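# Lift the handleless tagged battery from the UPS into the spill tray

## Task

The tagged battery has lost its handle. Take it out of the open UPS and put it down in the spill tray, standing upright. It must still be upright and inside the tray once the robot lets go. Two lifting hooks on the bench may be used as aids.

## Robot and tools

Robot: two seven-joint xArm arms, left_arm and right_arm. Each has a two-finger parallel gripper and a wrist camera. There are four cameras, all 896x504: the fixed cam_high and cam_low, plus cam_left_wrist and cam_right_wrist.

Frames: the scene frame has its origin at table-top height, midway between the nominal arm bases. +x points out over the table, +y toward left_arm, +z up. The real bases are at left_arm (+0.006, +0.344, 0) m and right_arm (+0.049, -0.389, 0) m, each turned slightly about z. Each arm reports its gripper pose, velocities, Hand target and wrist-camera pose in its own base frame. Fixed cameras and the table use the scene frame. A gripper's fingers point along its own +z and close along its y. end_effector_position is the spot between the pads when closed, about 2 cm behind the tips. The tips reach roughly 10 mm further along +z as the fingers close.

Row layout (used by execute_actions and move): 14 numbers, each in [-1, 1]. The first 7 are for left_arm: dx, dy, dz, rx, ry, rz, opening. The last 7 are the same for right_arm. Always send all 14, even if one arm stays still. dx, dy, dz, rx, ry, rz are offsets, not poses. They are measured along that arm's base axes from its Hand target as it was when the action or move began. rx, ry, rz form one rotation vector, turned about the Hand target's position. Scale: 1.0 equals 0.6 m or 180 degrees. A translation longer than 1.0 is shortened along its direction. Opening is absolute: +1 is fully open (0.084 m) and -1 is closed. Six zeros re-command the current Hand target. An opening of 0 is itself a half-open command, so to keep a gripper as it is, resend its present opening.

execute_actions(actions, cameras): actions is a list of actions. Each action is up to 15 rows, one per 1/30 s step, lasting 0.5 s. If fewer rows are given, the last one is held. Every row counts from the action's start pose, not from the row before. Repeating the same offset in a new action moves the arm further. An empty list returns state and images. cameras takes names, ["all"] or [].

move(target, speed, blend, opening_speed, blocking, cameras): moves each gripper in a straight line. target is one 14-number row or a list of up to 15 rows. Every row counts from the same starting Hand targets. speed is top path speed in m/s, from 0.002 to 1 (default 0.25). Turning is capped at twice that value in rad/s. Give one speed, or one per target. blend is a corner radius in metres; 0 means stop at each point. opening_speed is the rate per second on the -1..+1 scale, minimum 0.2. The whole move is capped at 10 s. Paths do not avoid obstacles or the other arm. Faster moves stray more and hit harder. The result adds a move: line giving the ending (done, off_target, moving, held, fault) and any limits (paced = pose clipped, held = steps withheld). blocking=false returns after about 0.5 s while the move continues.

wait(seconds 0 to 10) lets the scene run. stop() brakes a running move. zoom_image(camera, region [x0, y0, x1, y1] in image pixels, at most 504 by 504) enlarges part of the newest image. clear_fault(arm) clears a reported torque fault. read_manual(section) returns licence text only. finished_scene(scene) ends the scene; use scene 1 here.

Controller: each step it limits the command to 70 mm and 16 degrees from the measured pose. A gripper may settle short of its Hand target. If so, the next command (even zeros) asks again; if it still rests short, send the missing distance as an offset. To stop pushing on something, command the target back behind the gripper. A big wrist turn can swing the elbow.

Result lines: end_effector_position (m), end_effector_quat_wxyz, and velocities (m/s, rad/s). Hand target is the last clipped command. Tool commands shows present gripper commands. grip_measured is the measured opening on the command scale. The last Joint positions entry is the opening in metres. Joint torques include the arm's own weight; positive means toward a larger joint angle. The Wrist depth grid is 7x7 cells, top left first, rows split by " / ", in mm from 172 to 3000; "-" means no value. Quiet joint velocities may be reported as "within noise". Motor temperatures: a MOTOR HOT line appears at 65 °C, and the arm is braked at 80 °C for 30 to 60 s or more. Holding loads, reaching far or pushing toward unreachable poses builds heat.

Gripping: to hold, command an opening well under grip_measured. A lower command squeezes harder, up to about 24 N per pad. Fast closing can overshoot.

Avoid: arm-to-arm contact, including closing fingers on the other gripper. Avoid torque faults; contact load limits (N m) are waist 41.3, shoulder 41.5, upper arm roll 26.4, elbow 26.4, forearm roll 26.4, wrist pitch 14.2, wrist roll 14.8, and a carried weight counts. Don't drop the battery or let it fall far, and don't release it while it is moving. Don't strike the UPS, table or other fixed things hard. Nothing may end up off the table. Loose objects can be nudged by occasional disturbances, so check the battery before releasing it. Every arm stop costs time.

Each tool is called after ">>>" as name([rows], argument=value, ...), one row to a line, values as JSON.

## Session

>>> execute_actions(actions=[])

Scene clock: 0.00 s.
left_arm: end_effector_position=(+0.4293, -0.2487, +0.3619) grip_measured=+1.00 end_effector_quat_wxyz=(-0.022, +0.850, -0.175, +0.496) | right_arm: end_effector_position=(+0.4513, +0.0384, +0.2304) grip_measured=+1.00 end_effector_quat_wxyz=(+0.224, +0.657, -0.575, +0.434)
Joint positions: left_arm=[-0.001 -0.541 -0.484 0.611 0.734 0.147 -0.825 0.084] | right_arm=[-0.135 0.052 0.68 0.931 -1.064 1.369 2.492 0.084]
Joint velocities: within noise
Joint torques (N m): no reading
Motor temperatures (°C): left_arm=[43 33 35 41 39 42 41] | right_arm=[38 39 40 44 37 39 39]
Wrist depth (mm): cam_left_wrist=[2738 2696 1536 1405 1348 - 2851 / 2923 - 1361 2364 2448 2706 2585 / - - 2483 2474 2431 2364 2264 / 2874 2685 2414 2356 2228 2074 1979 / 2510 2309 2106 2106 380 370 578 / 2145 1991 1888 - 352 336 322 / - 1847 1763 566 325 309 299] | cam_right_wrist=[2050 1940 1842 1711 1642 1560 1506 / 2235 2050 2008 1867 1749 1673 1585 / 2422 2309 2138 2050 1930 1818 1741 / 2414 2302 2192 2068 1991 1882 1847 / 2112 2026 527 512 491 463 447 / 1852 1813 474 458 437 419 403 / 1638 1615 422 411 401 386 377]
Hand target: left_arm +0.4293, -0.2487, +0.3619; -0.022, +0.850, -0.175, +0.496 | right_arm +0.4513, +0.0384, +0.2304; +0.224, +0.657, -0.575, +0.434
Tool commands: left_gripper/opening=+1.0 right_gripper/opening=+1.0

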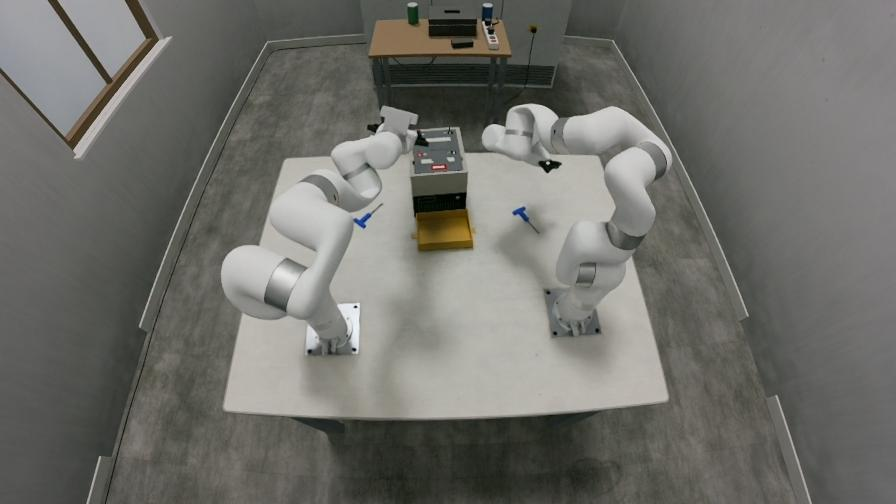

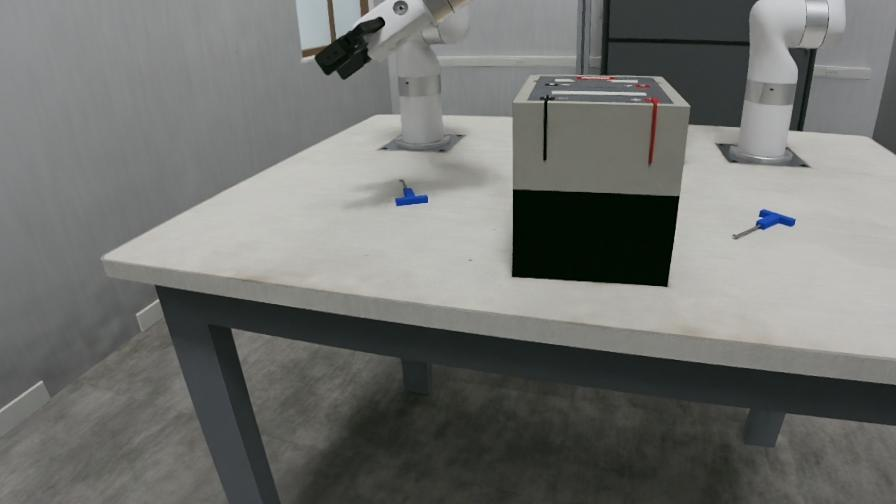

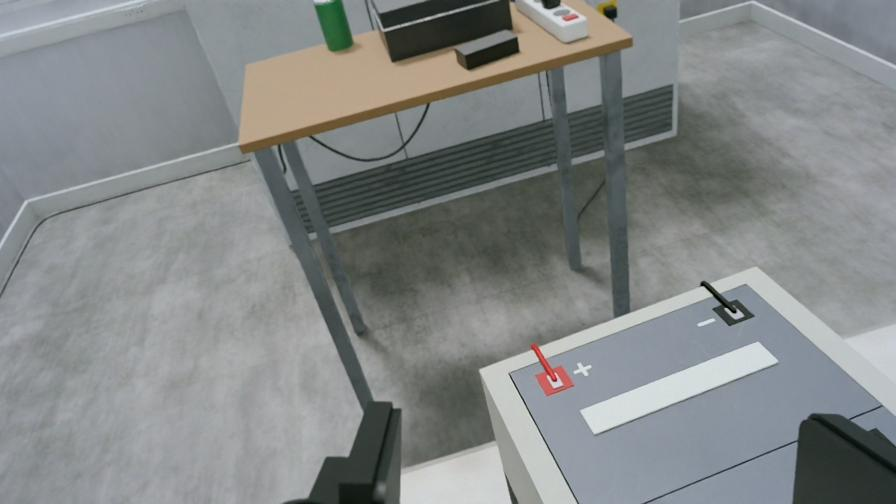

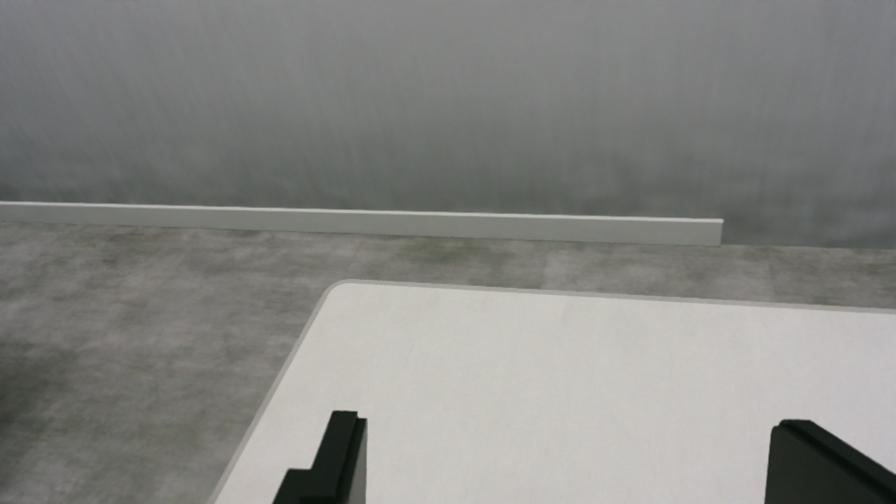

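>>> zoom_image(camera="cam_high", region=[340, 110, 560, 260])

>>> zoom_image(camera="cam_low", region=[380, 50, 820, 290])

>>> zoom_image(camera="cam_left_wrist", region=[400, 200, 896, 504])

Scaled by 2.291 from the camera's 896x504 image, which has a finer 1280x720 frame.

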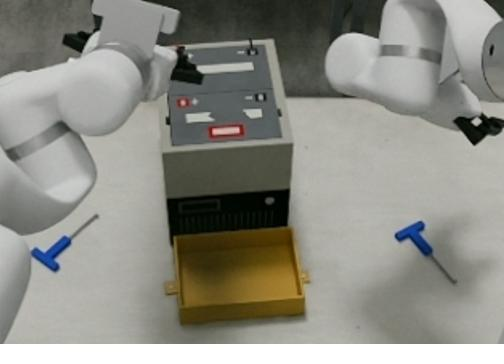

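Scaled by 1.145 from the camera's 896x504 image, which has a finer 1280x720 frame.

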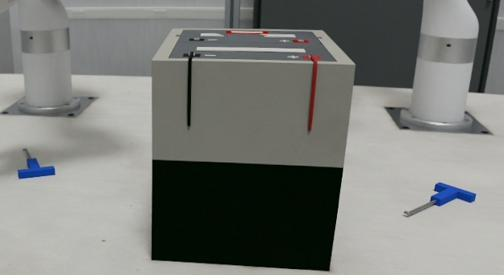

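Scaled by 1.016 from the camera's 896x504 image, which has a finer 1280x720 frame.

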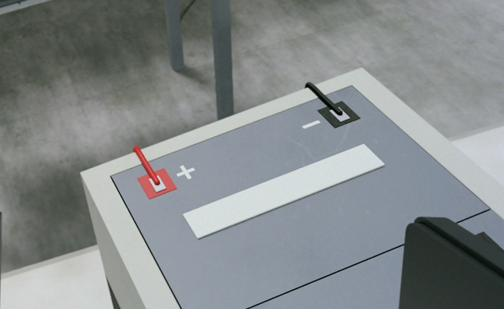

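>>> move(target=[-0.11, -0.222, -0.03, -0.015, 0.333, 0.117, 1, -0.285, 0.078, -0.1, 0.162, 0.313, 0.415, 1], speed=0.3, cameras=["all"])

Scene clock: 38.27 s.
left_arm: end_effector_position=(+0.3633, -0.3819, +0.3439) grip_measured=+1.00 end_effector_quat_wxyz=(+0.001, +1.000, -0.001, -0.001) | right_arm: end_effector_position=(+0.2803, +0.0852, +0.1704) grip_measured=+1.00 end_effector_quat_wxyz=(-0.001, +1.000, +0.000, -0.001)
Joint positions: left_arm=[-0.342 0.202 -0.54 1.667 0.102 1.493 -0.88 0.084] | right_arm=[0.392 -0.568 -0.095 0.432 -0.058 1 0.343 0.084]
Joint torques (N m): left_arm=[-1.12 -25.47 -2.23 18.39 0.5 -0.96 -0.2] | right_arm=[0.87 -5.84 0.21 20.24 0.7 -1.43 -0.37]
Wrist depth (mm): cam_left_wrist=[458 260 259 259 259 457 457 / 462 269 261 262 262 460 463 / 467 267 266 266 266 470 467 / 474 476 471 470 470 474 474 / 480 481 477 477 478 481 481 / 488 486 486 484 485 488 489 / 490 493 492 491 492 492 493] | cam_right_wrist=[278 280 283 283 286 289 291 / 282 283 287 288 290 292 294 / 285 287 291 293 294 296 299 / 289 292 294 296 297 301 303 / 294 296 298 300 302 305 307 / 297 300 303 304 307 309 311 / 300 304 306 308 311 313 316]
Hand target: left_arm +0.3633, -0.3819, +0.3439; +0.001, +1.000, -0.001, -0.001 | right_arm +0.2803, +0.0852, +0.1704; -0.001, +1.000, +0.000, -0.001
Off the commanded pose: left_arm 0.000 m, 0 deg | right_arm 0.000 m, 0 deg.
move: done
camera_calibration:
cam_left_wrist: T_world_to_cam=[[0.0155162, -0.999858, 0.00657603, -0.359125], [-0.993319, -0.0146619, 0.114466, 0.362907], [-0.114354, -0.00830818, -0.993405, 0.517686], [0, 0, 0, 1]] pos_world=[0.425254, -0.349452, 0.475093]
cam_right_wrist: T_world_to_cam=[[0.040152, -0.998669, 0.0323847, 0.0936369], [-0.992056, -0.0359773, 0.120539, 0.311055], [-0.119214, -0.0369673, -0.99218, 0.33738], [0, 0, 0, 1]] pos_world=[0.345044, 0.117175, 0.294215]

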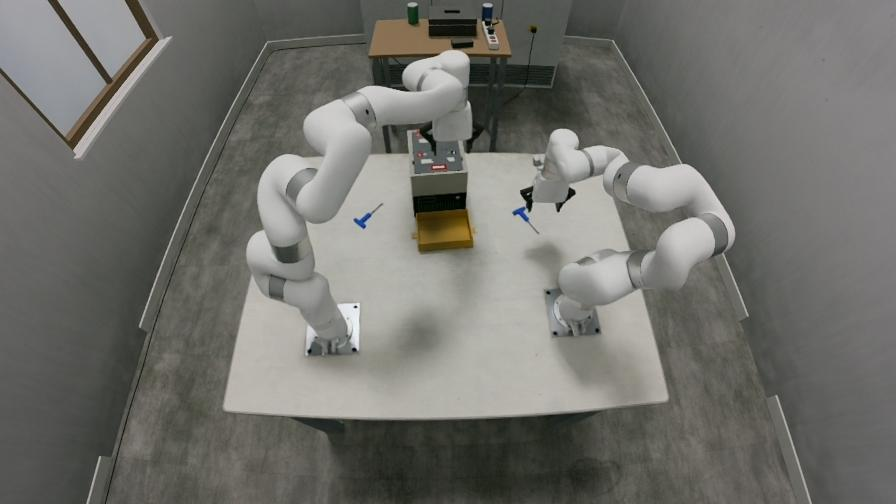

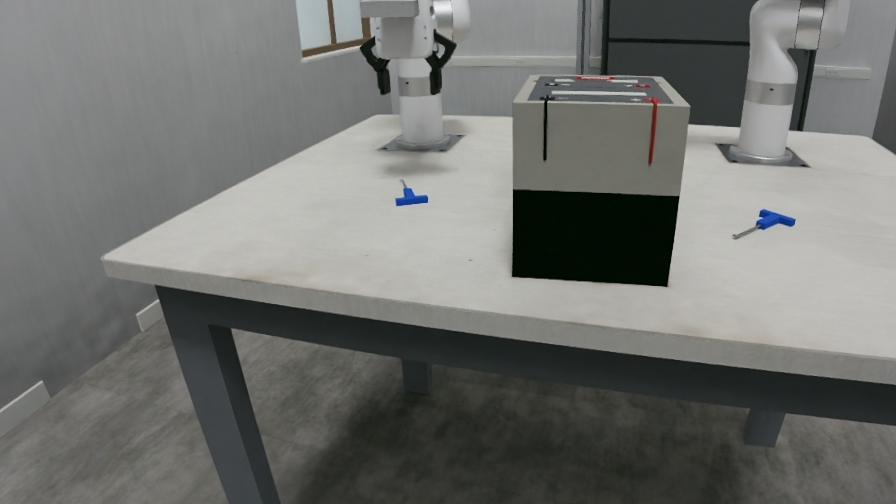

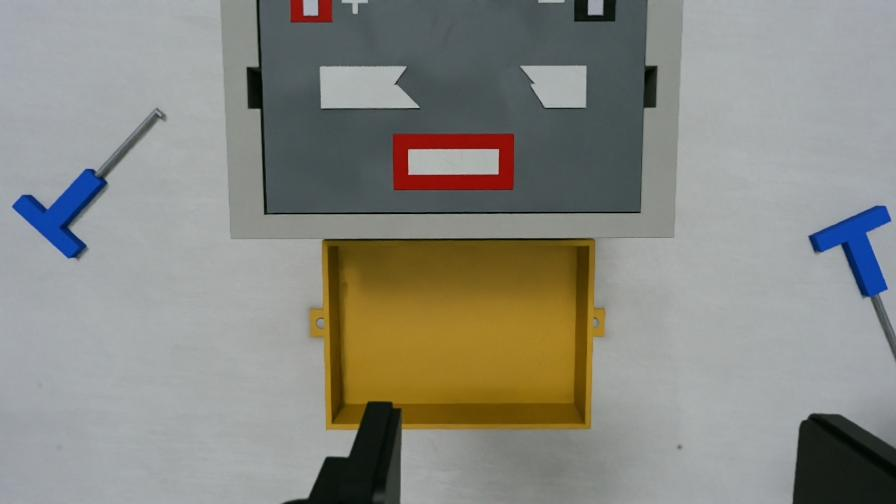

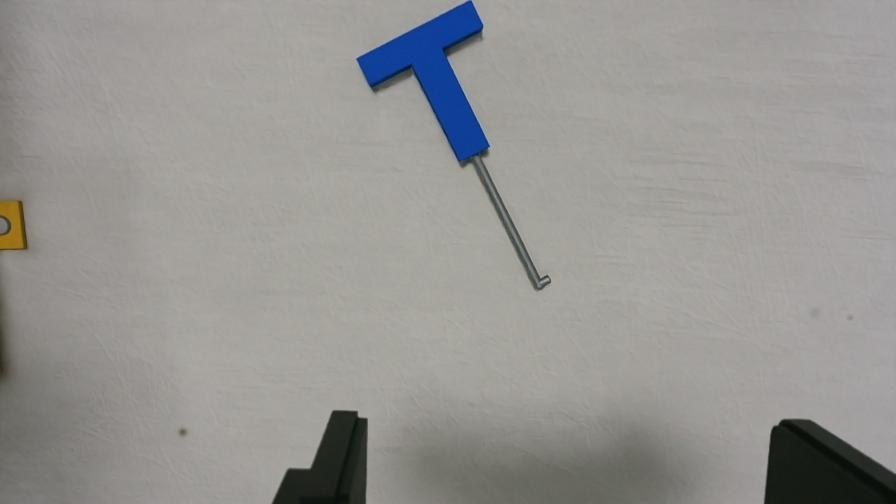

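>>> zoom_image(camera="cam_left_wrist", region=[220, 0, 320, 120])

>>> zoom_image(camera="cam_left_wrist", region=[590, 0, 700, 120])

>>> zoom_image(camera="cam_right_wrist", region=[350, 0, 580, 300])

>>> zoom_image(camera="cam_left_wrist", region=[0, 80, 220, 280])

Scaled by 4.200 from the camera's 896x504 image, which has a finer 1280x720 frame.

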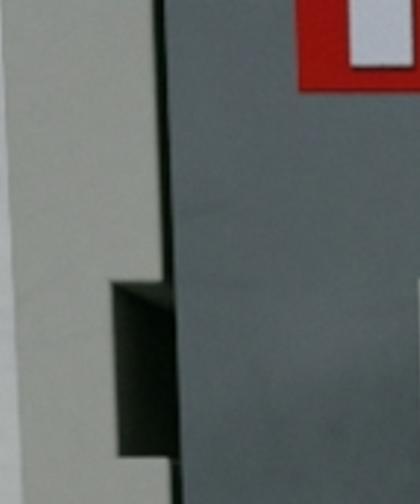

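Scaled by 4.200 from the camera's 896x504 image, which has a finer 1280x720 frame.

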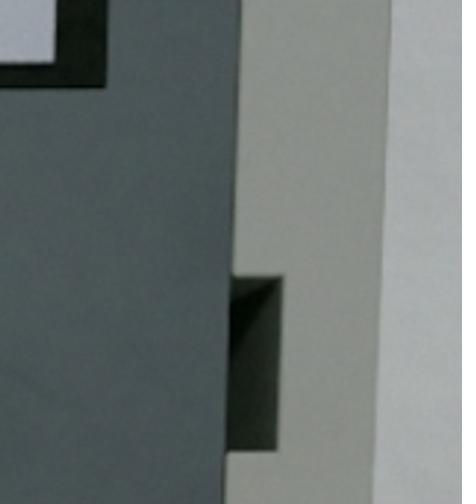

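Scaled by 1.680 from the camera's 896x504 image, which has a finer 1280x720 frame.

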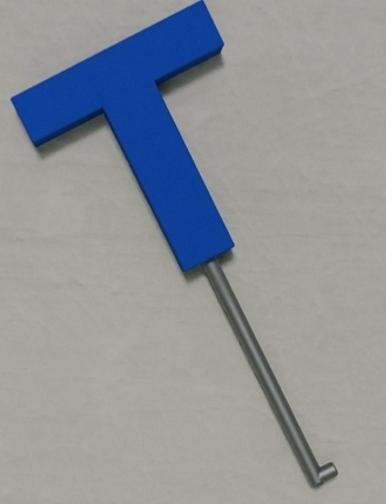

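Scaled by 2.291 from the camera's 896x504 image, which has a finer 1280x720 frame.

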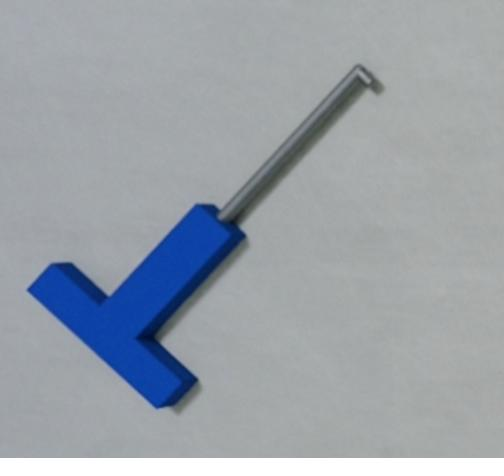

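>>> move([
  [0.0663, 0.4768, -0.44, 0, 0, -0.2417, -0.2, 0.1577, 0.042, -0.15, 0, 0, 0.161, -0.2],
  [0.0663, 0.4768, -0.49, 0, 0, -0.2417, -0.2, 0.1577, 0.042, -0.2, 0, 0, 0.161, -0.2],
], speed=0.3, blend=0.02, cameras=["all"])

Scene clock: 197.53 s.
left_arm: end_effector_position=(+0.4031, -0.0959, +0.0499) grip_measured=-0.21 end_effector_quat_wxyz=(+0.001, +0.929, -0.371, -0.001) | right_arm: end_effector_position=(+0.3749, +0.1104, +0.0505) grip_measured=-0.21 end_effector_quat_wxyz=(-0.001, +0.968, +0.250, -0.001)
Joint positions: left_arm=[0.016 0.138 -0.245 0.694 0.061 0.563 0.483 0.035] | right_arm=[0.469 0.07 -0.18 0.609 0.028 0.543 -0.241 0.035]
Joint torques (N m): left_arm=[0.44 -21.9 -0.15 14.58 0.71 -1.78 0.29] | right_arm=[-1.46 -15.77 -0.08 15.93 0.89 -1.36 -0.32]
Wrist depth (mm): cam_left_wrist=[173 173 173 173 173 173 173 / 175 175 175 175 175 175 175 / 178 178 178 178 178 177 177 / 180 180 180 180 180 179 179 / 183 182 182 182 181 182 182 / 185 185 184 184 175 184 184 / 187 187 186 - 177 - 186] | cam_right_wrist=[- - - - - - - / - - - - 172 172 173 / - - 172 173 174 175 176 / - 173 174 175 176 177 178 / 174 175 176 177 177 180 180 / 176 177 178 180 181 182 184 / 179 180 180 183 173 185 186]
Hand target: left_arm +0.4031, -0.0959, +0.0499; +0.001, +0.929, -0.371, -0.001 | right_arm +0.3749, +0.1104, +0.0504; -0.001, +0.968, +0.250, -0.001
Off the commanded pose: left_arm 0.000 m, 0 deg | right_arm 0.000 m, 0 deg.
move: done; blend cut to 0.015 m at target 1
camera_calibration:
cam_left_wrist: T_world_to_cam=[[-0.677019, -0.735937, 0.00648433, 0.232579], [-0.730602, 0.673121, 0.114578, 0.400321], [-0.0886867, 0.0728338, -0.993393, 0.229988], [0, 0, 0, 1]] pos_world=[0.470333, -0.115052, 0.181093]
cam_right_wrist: T_world_to_cam=[[0.51903, -0.854141, 0.0324055, -0.0765847], [-0.850376, -0.512166, 0.120609, 0.419819], [-0.0864201, -0.0901567, -0.992171, 0.224122], [0, 0, 0, 1]] pos_world=[0.416122, 0.169809, 0.174215]

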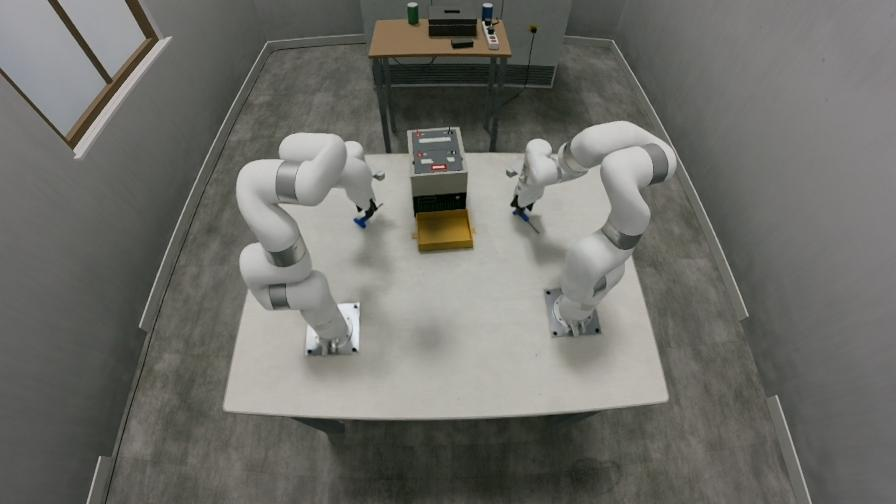

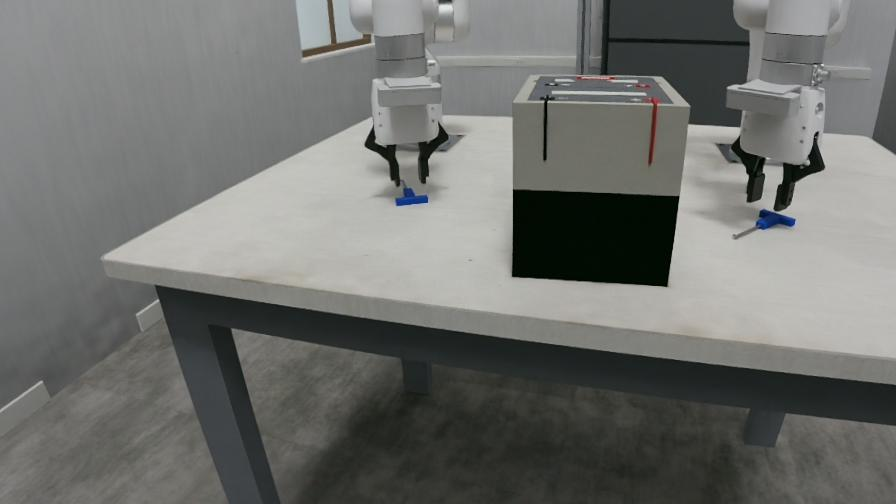

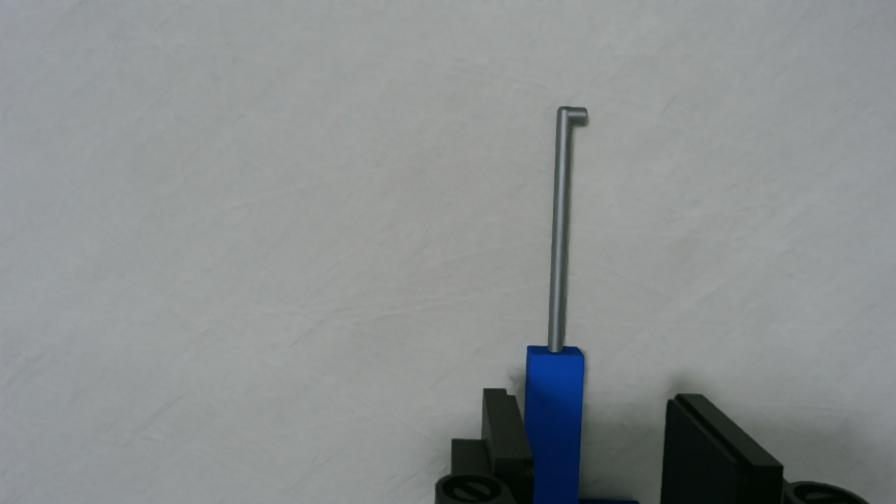

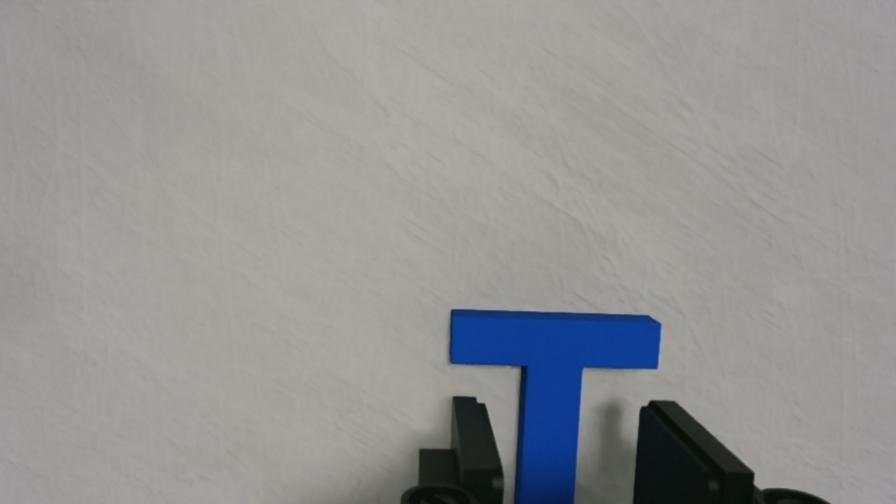

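>>> move([
  [0, 0, -0.0458, 0, 0, 0, -0.2, -0.0043, -0.0025, -0.0458, 0, 0, 0, -0.2],
  [0, 0, -0.0458, 0, 0, 0, -1, -0.0043, -0.0025, -0.0458, 0, 0, 0, -1],
], speed=0.12, cameras=["cam_left_wrist", "cam_right_wrist"])

Scene clock: 212.33 s.
left_arm: end_effector_position=(+0.4031, -0.0959, +0.0224) grip_measured=-0.69 end_effector_quat_wxyz=(+0.001, +0.929, -0.371, -0.001) | right_arm: end_effector_position=(+0.3724, +0.1090, +0.0230) grip_measured=-0.69 end_effector_quat_wxyz=(-0.001, +0.968, +0.250, -0.001)
Joint positions: left_arm=[0.008 0.217 -0.23 0.689 0.104 0.482 0.451 0.014] | right_arm=[0.465 0.146 -0.173 0.593 0.061 0.451 -0.268 0.014]
Joint torques (N m): left_arm=[-0.33 -22.46 -0.53 12.64 0.05 -1.25 0.01] | right_arm=[1.17 -7.72 0.95 4.57 0.82 0.59 -0.44]
Wrist depth (mm): cam_left_wrist=[- - - - - - - / - - - - - - - / - - - - - - - / - - - - - - - / - - - - - - - / - - - - - - - / - - - - - - -] | cam_right_wrist=[- - - - - - - / - - - - - - - / - - - - - - - / - - - - - - - / - - - - - - - / - - - - - - - / - - - - - - -]
Hand target: left_arm +0.4031, -0.0959, +0.0224; +0.001, +0.929, -0.371, -0.001 | right_arm +0.3723, +0.1089, +0.0229; -0.001, +0.968, +0.250, -0.001
Off the commanded pose: left_arm 0.000 m, 0 deg | right_arm 0.000 m, 0 deg.
move: done
camera_calibration:
cam_left_wrist: T_world_to_cam=[[-0.677129, -0.735836, 0.00643413, 0.232829], [-0.730513, 0.673231, 0.114505, 0.403453], [-0.0885887, 0.0728345, -0.993402, 0.202625], [0, 0, 0, 1]] pos_world=[0.470333, -0.115052, 0.153592]
cam_right_wrist: T_world_to_cam=[[0.519028, -0.85414, 0.0324731, -0.0756894], [-0.850408, -0.512186, 0.120293, 0.420294], [-0.0861149, -0.0900508, -0.992207, 0.196447], [0, 0, 0, 1]] pos_world=[0.413623, 0.168309, 0.146815]
Images, in order (width x height): cam_left_wrist 896x504, cam_right_wrist 896x504.

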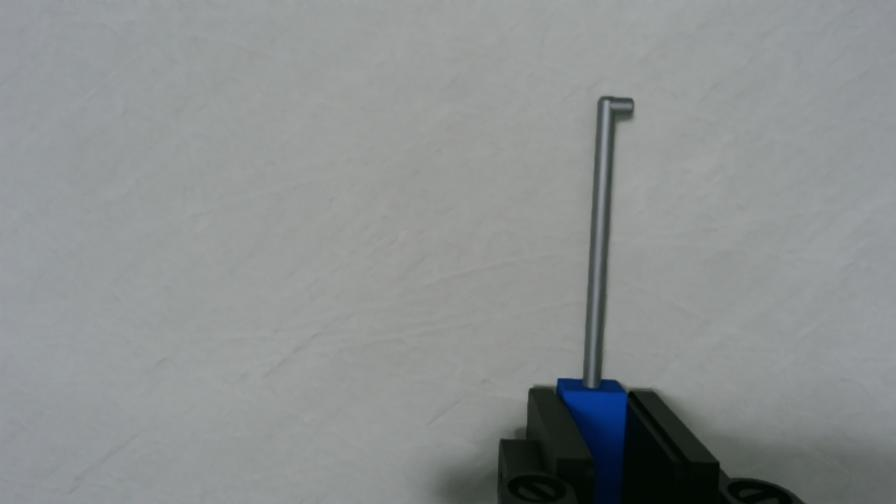

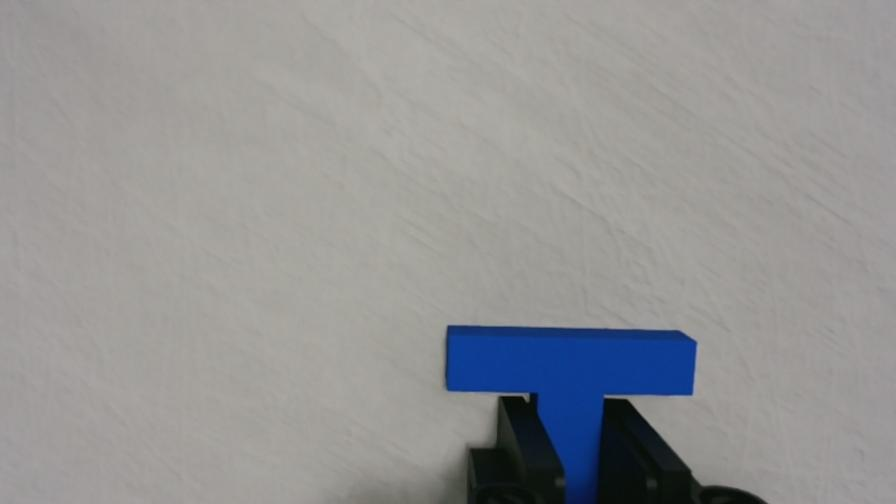

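>>> move([
  [0, 0, 0.05, 0, 0, 0, -1, 0, 0, 0.12, 0, 0, 0, -1],
  [0, 0, 0.2, 0, 0, -0.276, -1, -0.28, 0.128, 0.217, 0, 0, -0.3, -1],
  [0, 0, 0.2, 0, 0, -0.276, -1, -0.406, 0.63, 0.167, 0, 0, -0.667, -1],
], speed=0.35, blend=[0.03, 0.05, 0], cameras=["all"])

Scene clock: 227.87 s.
left_arm: end_effector_position=(+0.4031, -0.0959, +0.1424) grip_measured=-0.69 end_effector_quat_wxyz=(+0.000, +0.687, -0.727, -0.001) | right_arm: end_effector_position=(+0.1287, +0.4869, +0.1231) grip_measured=-0.69 end_effector_quat_wxyz=(-0.001, +0.701, -0.714, +0.000)
Joint positions: left_arm=[0.033 -0.076 -0.264 0.773 -0.025 0.848 1.413 0.014] | right_arm=[0.731 0.278 0.614 1.09 -0.211 0.87 3.053 0.014]
Joint torques (N m): left_arm=[-0.85 -21.76 0.7 17.48 -0.89 -1.02 0.32] | right_arm=[0.9 -19.65 2.49 19.34 -0.59 -1.01 0.34]
Wrist depth (mm): cam_left_wrist=[263 263 263 262 262 262 261 / 266 266 266 265 265 265 265 / 270 270 269 269 268 269 268 / 273 273 273 272 272 272 272 / 278 277 276 277 276 276 274 / 280 281 280 279 278 279 279 / 284 284 283 - - 282 283] | cam_right_wrist=[232 236 239 240 242 243 245 / 235 239 241 243 244 246 247 / 237 241 244 246 247 249 250 / 240 240 247 249 250 251 253 / 242 247 249 250 252 255 256 / 249 251 253 - - 258 260 / 251 253 254 - - 260 262]
Hand target: left_arm +0.4031, -0.0959, +0.1424; +0.000, +0.687, -0.727, -0.001 | right_arm +0.1287, +0.4869, +0.1231; -0.001, +0.701, -0.714, +0.000
Off the commanded pose: left_arm 0.000 m, 0 deg | right_arm 0.000 m, 0 deg.
move: done
camera_calibration:
cam_left_wrist: T_world_to_cam=[[-0.999175, 0.0400852, 0.00657457, 0.4363], [0.0405746, 0.99259, 0.114535, 0.109555], [-0.0019347, 0.114707, -0.993397, 0.29093], [0, 0, 0, 1]] pos_world=[0.432057, -0.159605, 0.273593]
cam_right_wrist: T_world_to_cam=[[-0.999245, -0.0213496, 0.0324447, 0.160324], [-0.0172865, 0.992536, 0.120724, -0.445466], [-0.0347799, 0.120072, -0.992156, 0.199906], [0, 0, 0, 1]] pos_world=[0.159455, 0.421561, 0.246915]

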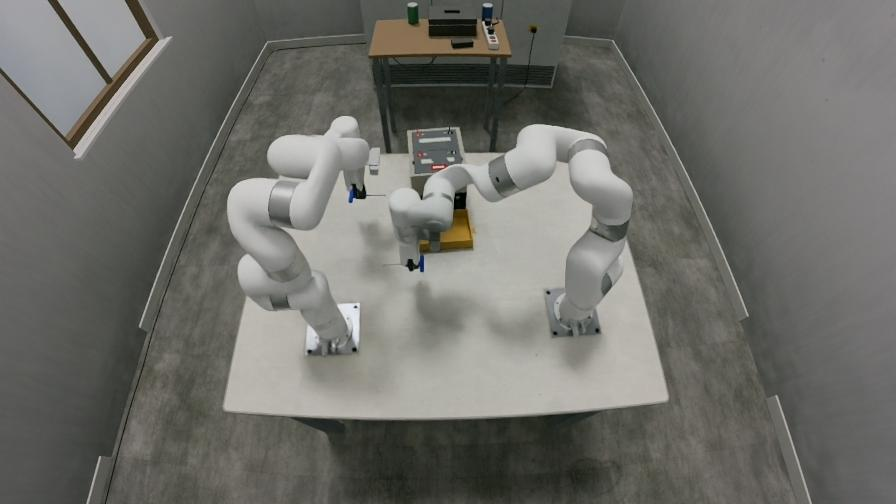

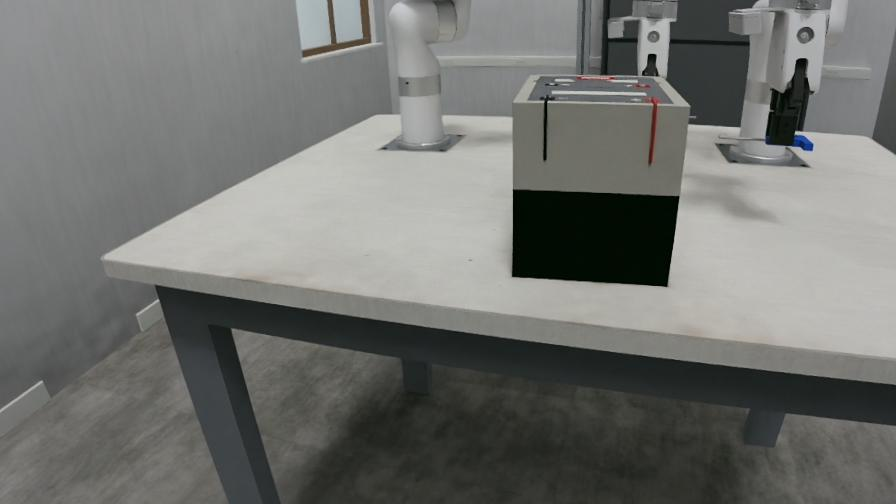

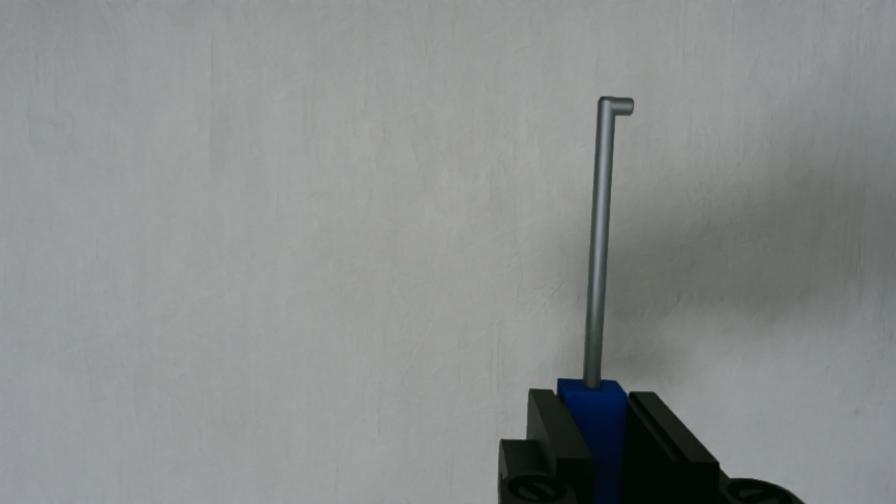

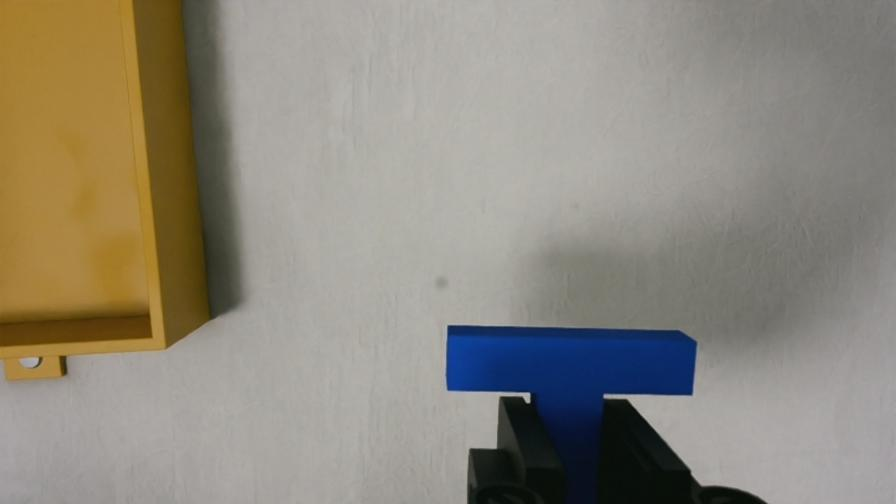

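>>> move([
  [0, 0, 0, 0, 0, 0, -1, 0, 0, -0.1665, 0, 0, 0, -1],
  [0, 0, 0, 0, 0, 0, -1, 0, 0, -0.1665, 0, 0, 0, -0.3],
  [0, 0, 0, 0, 0, 0, -1, 0, 0, 0, 0, 0, 0, -0.3],
  [-0.12, -0.13, 0, 0, 0, 0, -1, 0.142, -0.535, 0, 0, 0, 0, -0.3],
  [-0.434, -0.478, 0, 0, 0, 0, -1, 0.142, -0.535, 0, 0, 0, 0, -0.3],
], speed=[0.15, 0.15, 0.25, 0.35, 0.35], blend=[0, 0, 0.02, 0.04, 0], cameras=["cam_high", "cam_left_wrist"])

Scene clock: 241.20 s.
left_arm: end_effector_position=(+0.1427, -0.3827, +0.1424) grip_measured=-0.69 end_effector_quat_wxyz=(+0.000, +0.687, -0.727, -0.001) | right_arm: end_effector_position=(+0.2139, +0.1659, +0.1231) grip_measured=-0.32 end_effector_quat_wxyz=(-0.001, +0.701, -0.714, +0.000)
Joint positions: left_arm=[-0.359 -0.139 -0.844 0.754 -0.139 0.853 0.522 0.014] | right_arm=[0.444 -0.586 0.234 0.282 0.17 0.86 2.118 0.03]
Joint torques (N m): left_arm=[0.35 -10.69 1.05 17.54 1.38 -1.05 0.03] | right_arm=[-1.29 -6.54 -1.65 18.08 -0.42 -1.17 -0.36]
Wrist depth (mm): cam_left_wrist=[263 263 263 263 262 263 262 / 266 266 266 265 265 265 265 / 268 268 269 270 268 269 268 / 270 269 272 272 273 272 272 / 274 272 277 277 276 276 275 / 277 275 281 278 278 280 279 / 281 279 283 - - 282 282] | cam_right_wrist=[235 237 240 241 242 245 247 / 237 239 242 243 245 247 248 / 240 242 245 246 248 250 253 / 243 245 247 250 251 253 255 / 246 248 250 252 253 257 258 / 249 251 253 255 257 260 262 / 252 254 - - 260 263 265]
Hand target: left_arm +0.1427, -0.3827, +0.1424; +0.000, +0.687, -0.727, -0.001 | right_arm +0.2139, +0.1659, +0.1231; -0.001, +0.701, -0.714, +0.000
Off the commanded pose: left_arm 0.000 m, 0 deg | right_arm 0.000 m, 0 deg.
move: done; limits=paced
camera_calibration:
cam_left_wrist: T_world_to_cam=[[-0.999175, 0.0400831, 0.00657021, 0.187607], [0.0405719, 0.992602, 0.114436, 0.404729], [-0.00193463, 0.114609, -0.993409, 0.323272], [0, 0, 0, 1]] pos_world=[0.171657, -0.446304, 0.273592]
Images, in order (width x height): cam_high 896x504, cam_left_wrist 896x504.

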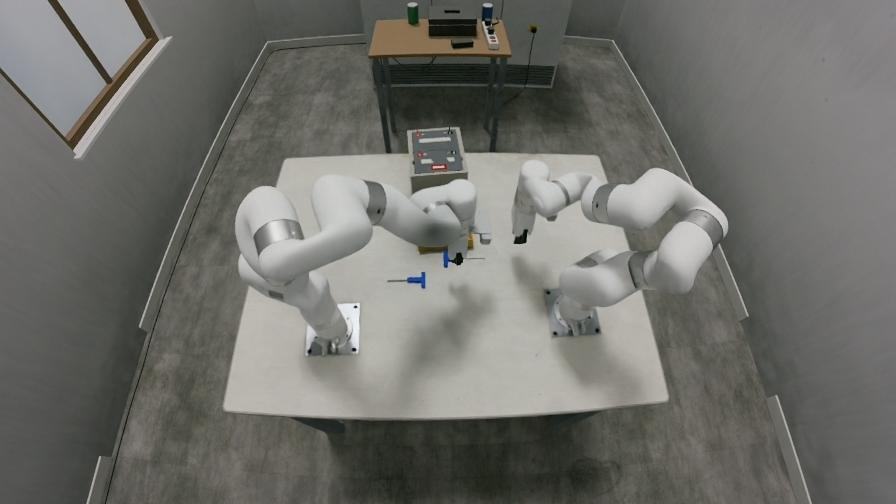

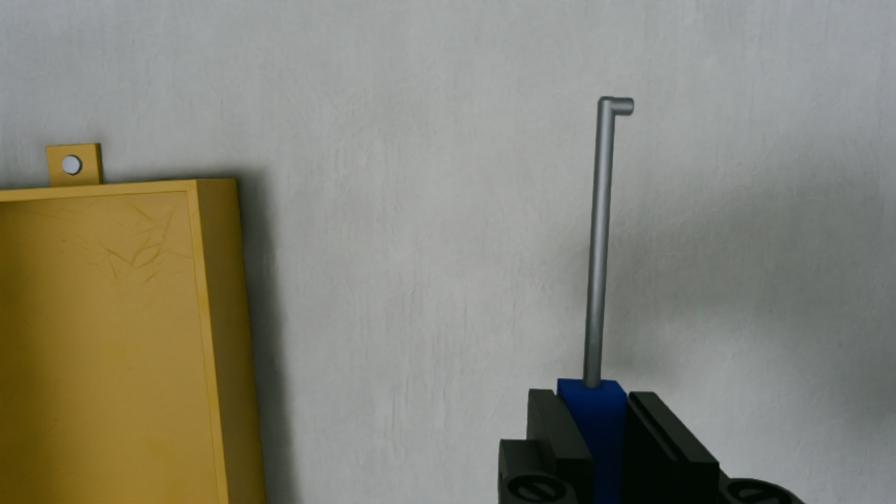

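>>> move([
  [-0.003, -0.05, -0.1992, 0, 0, 0, -1, 0, 0, 0, 0, 0, 0, -0.3],
  [-0.003, -0.05, -0.1992, 0, 0, 0, -0.3, 0, 0, 0, 0, 0, 0, -0.3],
  [-0.003, -0.05, -0.03, 0, 0, 0, -0.3, 0, 0, 0, 0, 0, 0, -0.3],
  [0.0123, 0.2165, -0.03, 0, 0, 0.5, -0.3, 0, 0, 0, 0, 0, 0, -0.3],
  [0.0123, 0.2165, -0.154, 0, 0, 1.0, -0.3, -0.146, 0.2687, -0.12, 0, 0, 0, -0.3],
], speed=[0.15, 0.15, 0.25, 0.6, 0.6], blend=[0, 0, 0.02, 0.02, 0], cameras=["all"])

Scene clock: 263.80 s.
left_arm: end_effector_position=(+0.1501, -0.2528, +0.0500) grip_measured=-0.32 end_effector_quat_wxyz=(+0.001, +0.727, +0.687, +0.000) | right_arm: end_effector_position=(+0.1263, +0.3272, +0.0512) grip_measured=-0.32 end_effector_quat_wxyz=(-0.001, +0.701, -0.714, +0.000)
Joint positions: left_arm=[0.001 -0.479 -1.181 0.321 -0.763 0.663 -2.005 0.03] | right_arm=[0.586 -0.061 0.628 0.466 0.07 0.515 2.742 0.03]
Joint torques (N m): left_arm=[0.49 1.46 3.51 12.69 0.96 -1.58 -0.09] | right_arm=[-1.29 -10.77 -0.07 15.38 -0.72 -1.33 0.34]
Wrist depth (mm): cam_left_wrist=[173 173 173 172 173 173 173 / 174 174 174 174 174 175 175 / 176 177 177 177 177 177 177 / 178 178 179 179 179 179 179 / 181 182 182 182 181 182 182 / 184 184 184 184 174 184 184 / 186 186 186 - 177 - 187] | cam_right_wrist=[- - - - 172 174 175 / - - 173 173 174 175 177 / - 173 174 175 176 177 178 / 173 174 176 177 178 180 181 / 175 176 177 178 180 182 183 / 178 178 179 180 182 184 186 / 179 180 181 - 174 186 187]
Hand target: left_arm +0.1501, -0.2528, +0.0500; +0.001, +0.727, +0.687, +0.000 | right_arm +0.1263, +0.3272, +0.0511; -0.001, +0.701, -0.714, +0.000
Off the commanded pose: left_arm 0.000 m, 0 deg | right_arm 0.000 m, 0 deg.
move: done
camera_calibration:
cam_left_wrist: T_world_to_cam=[[0.999171, -0.0401953, 0.00649143, -0.129815], [-0.0406747, -0.992574, 0.114638, -0.203436], [0.00183533, -0.114807, -0.993386, 0.158074], [0, 0, 0, 1]] pos_world=[0.121143, -0.188995, 0.181193]
cam_right_wrist: T_world_to_cam=[[-0.999245, -0.0213501, 0.0324468, 0.15685], [-0.0172901, 0.992548, 0.120625, -0.278193], [-0.0347804, 0.119973, -0.992168, 0.147603], [0, 0, 0, 1]] pos_world=[0.157055, 0.26176, 0.174915]

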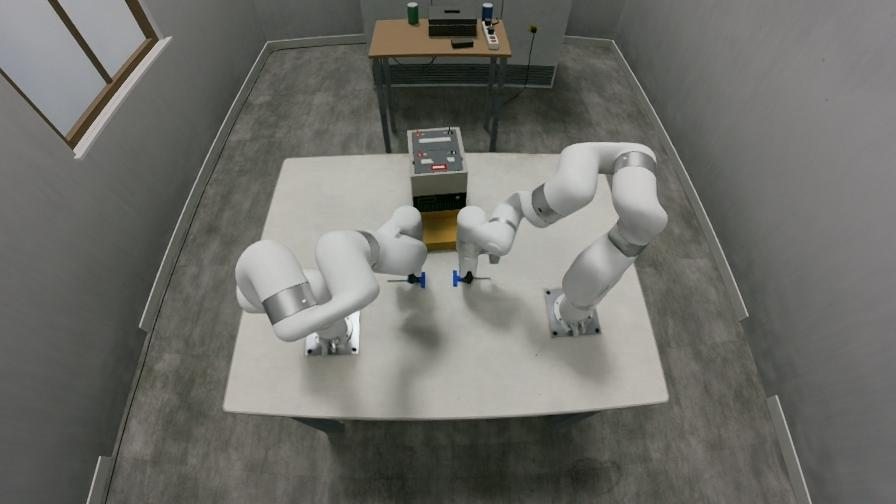

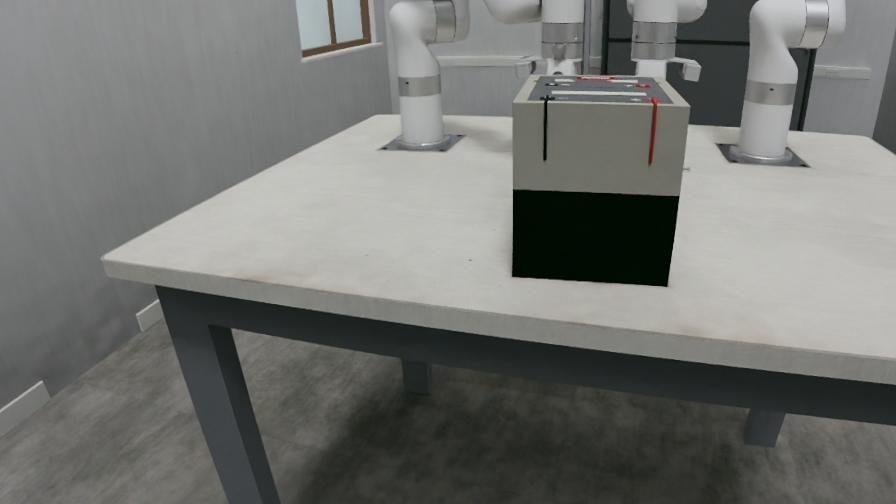

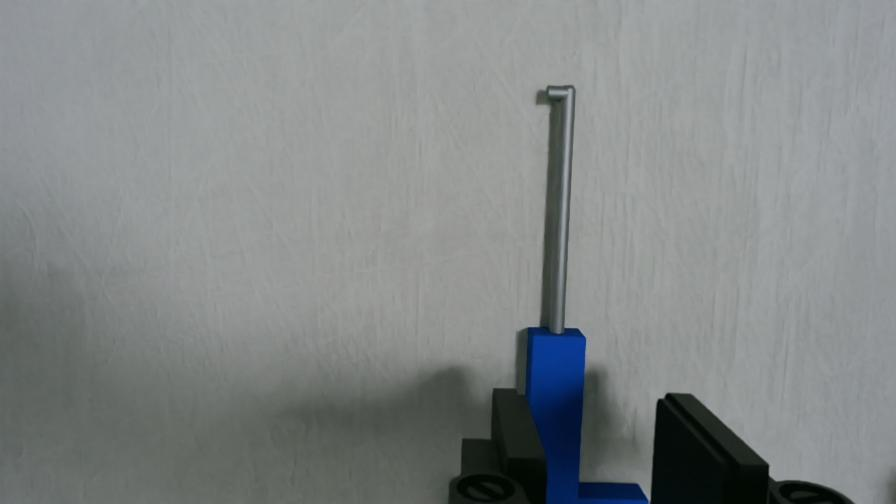

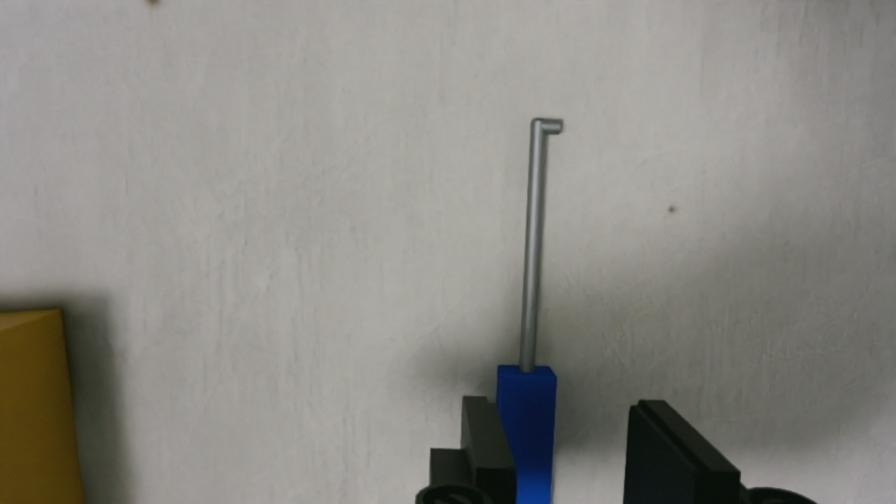

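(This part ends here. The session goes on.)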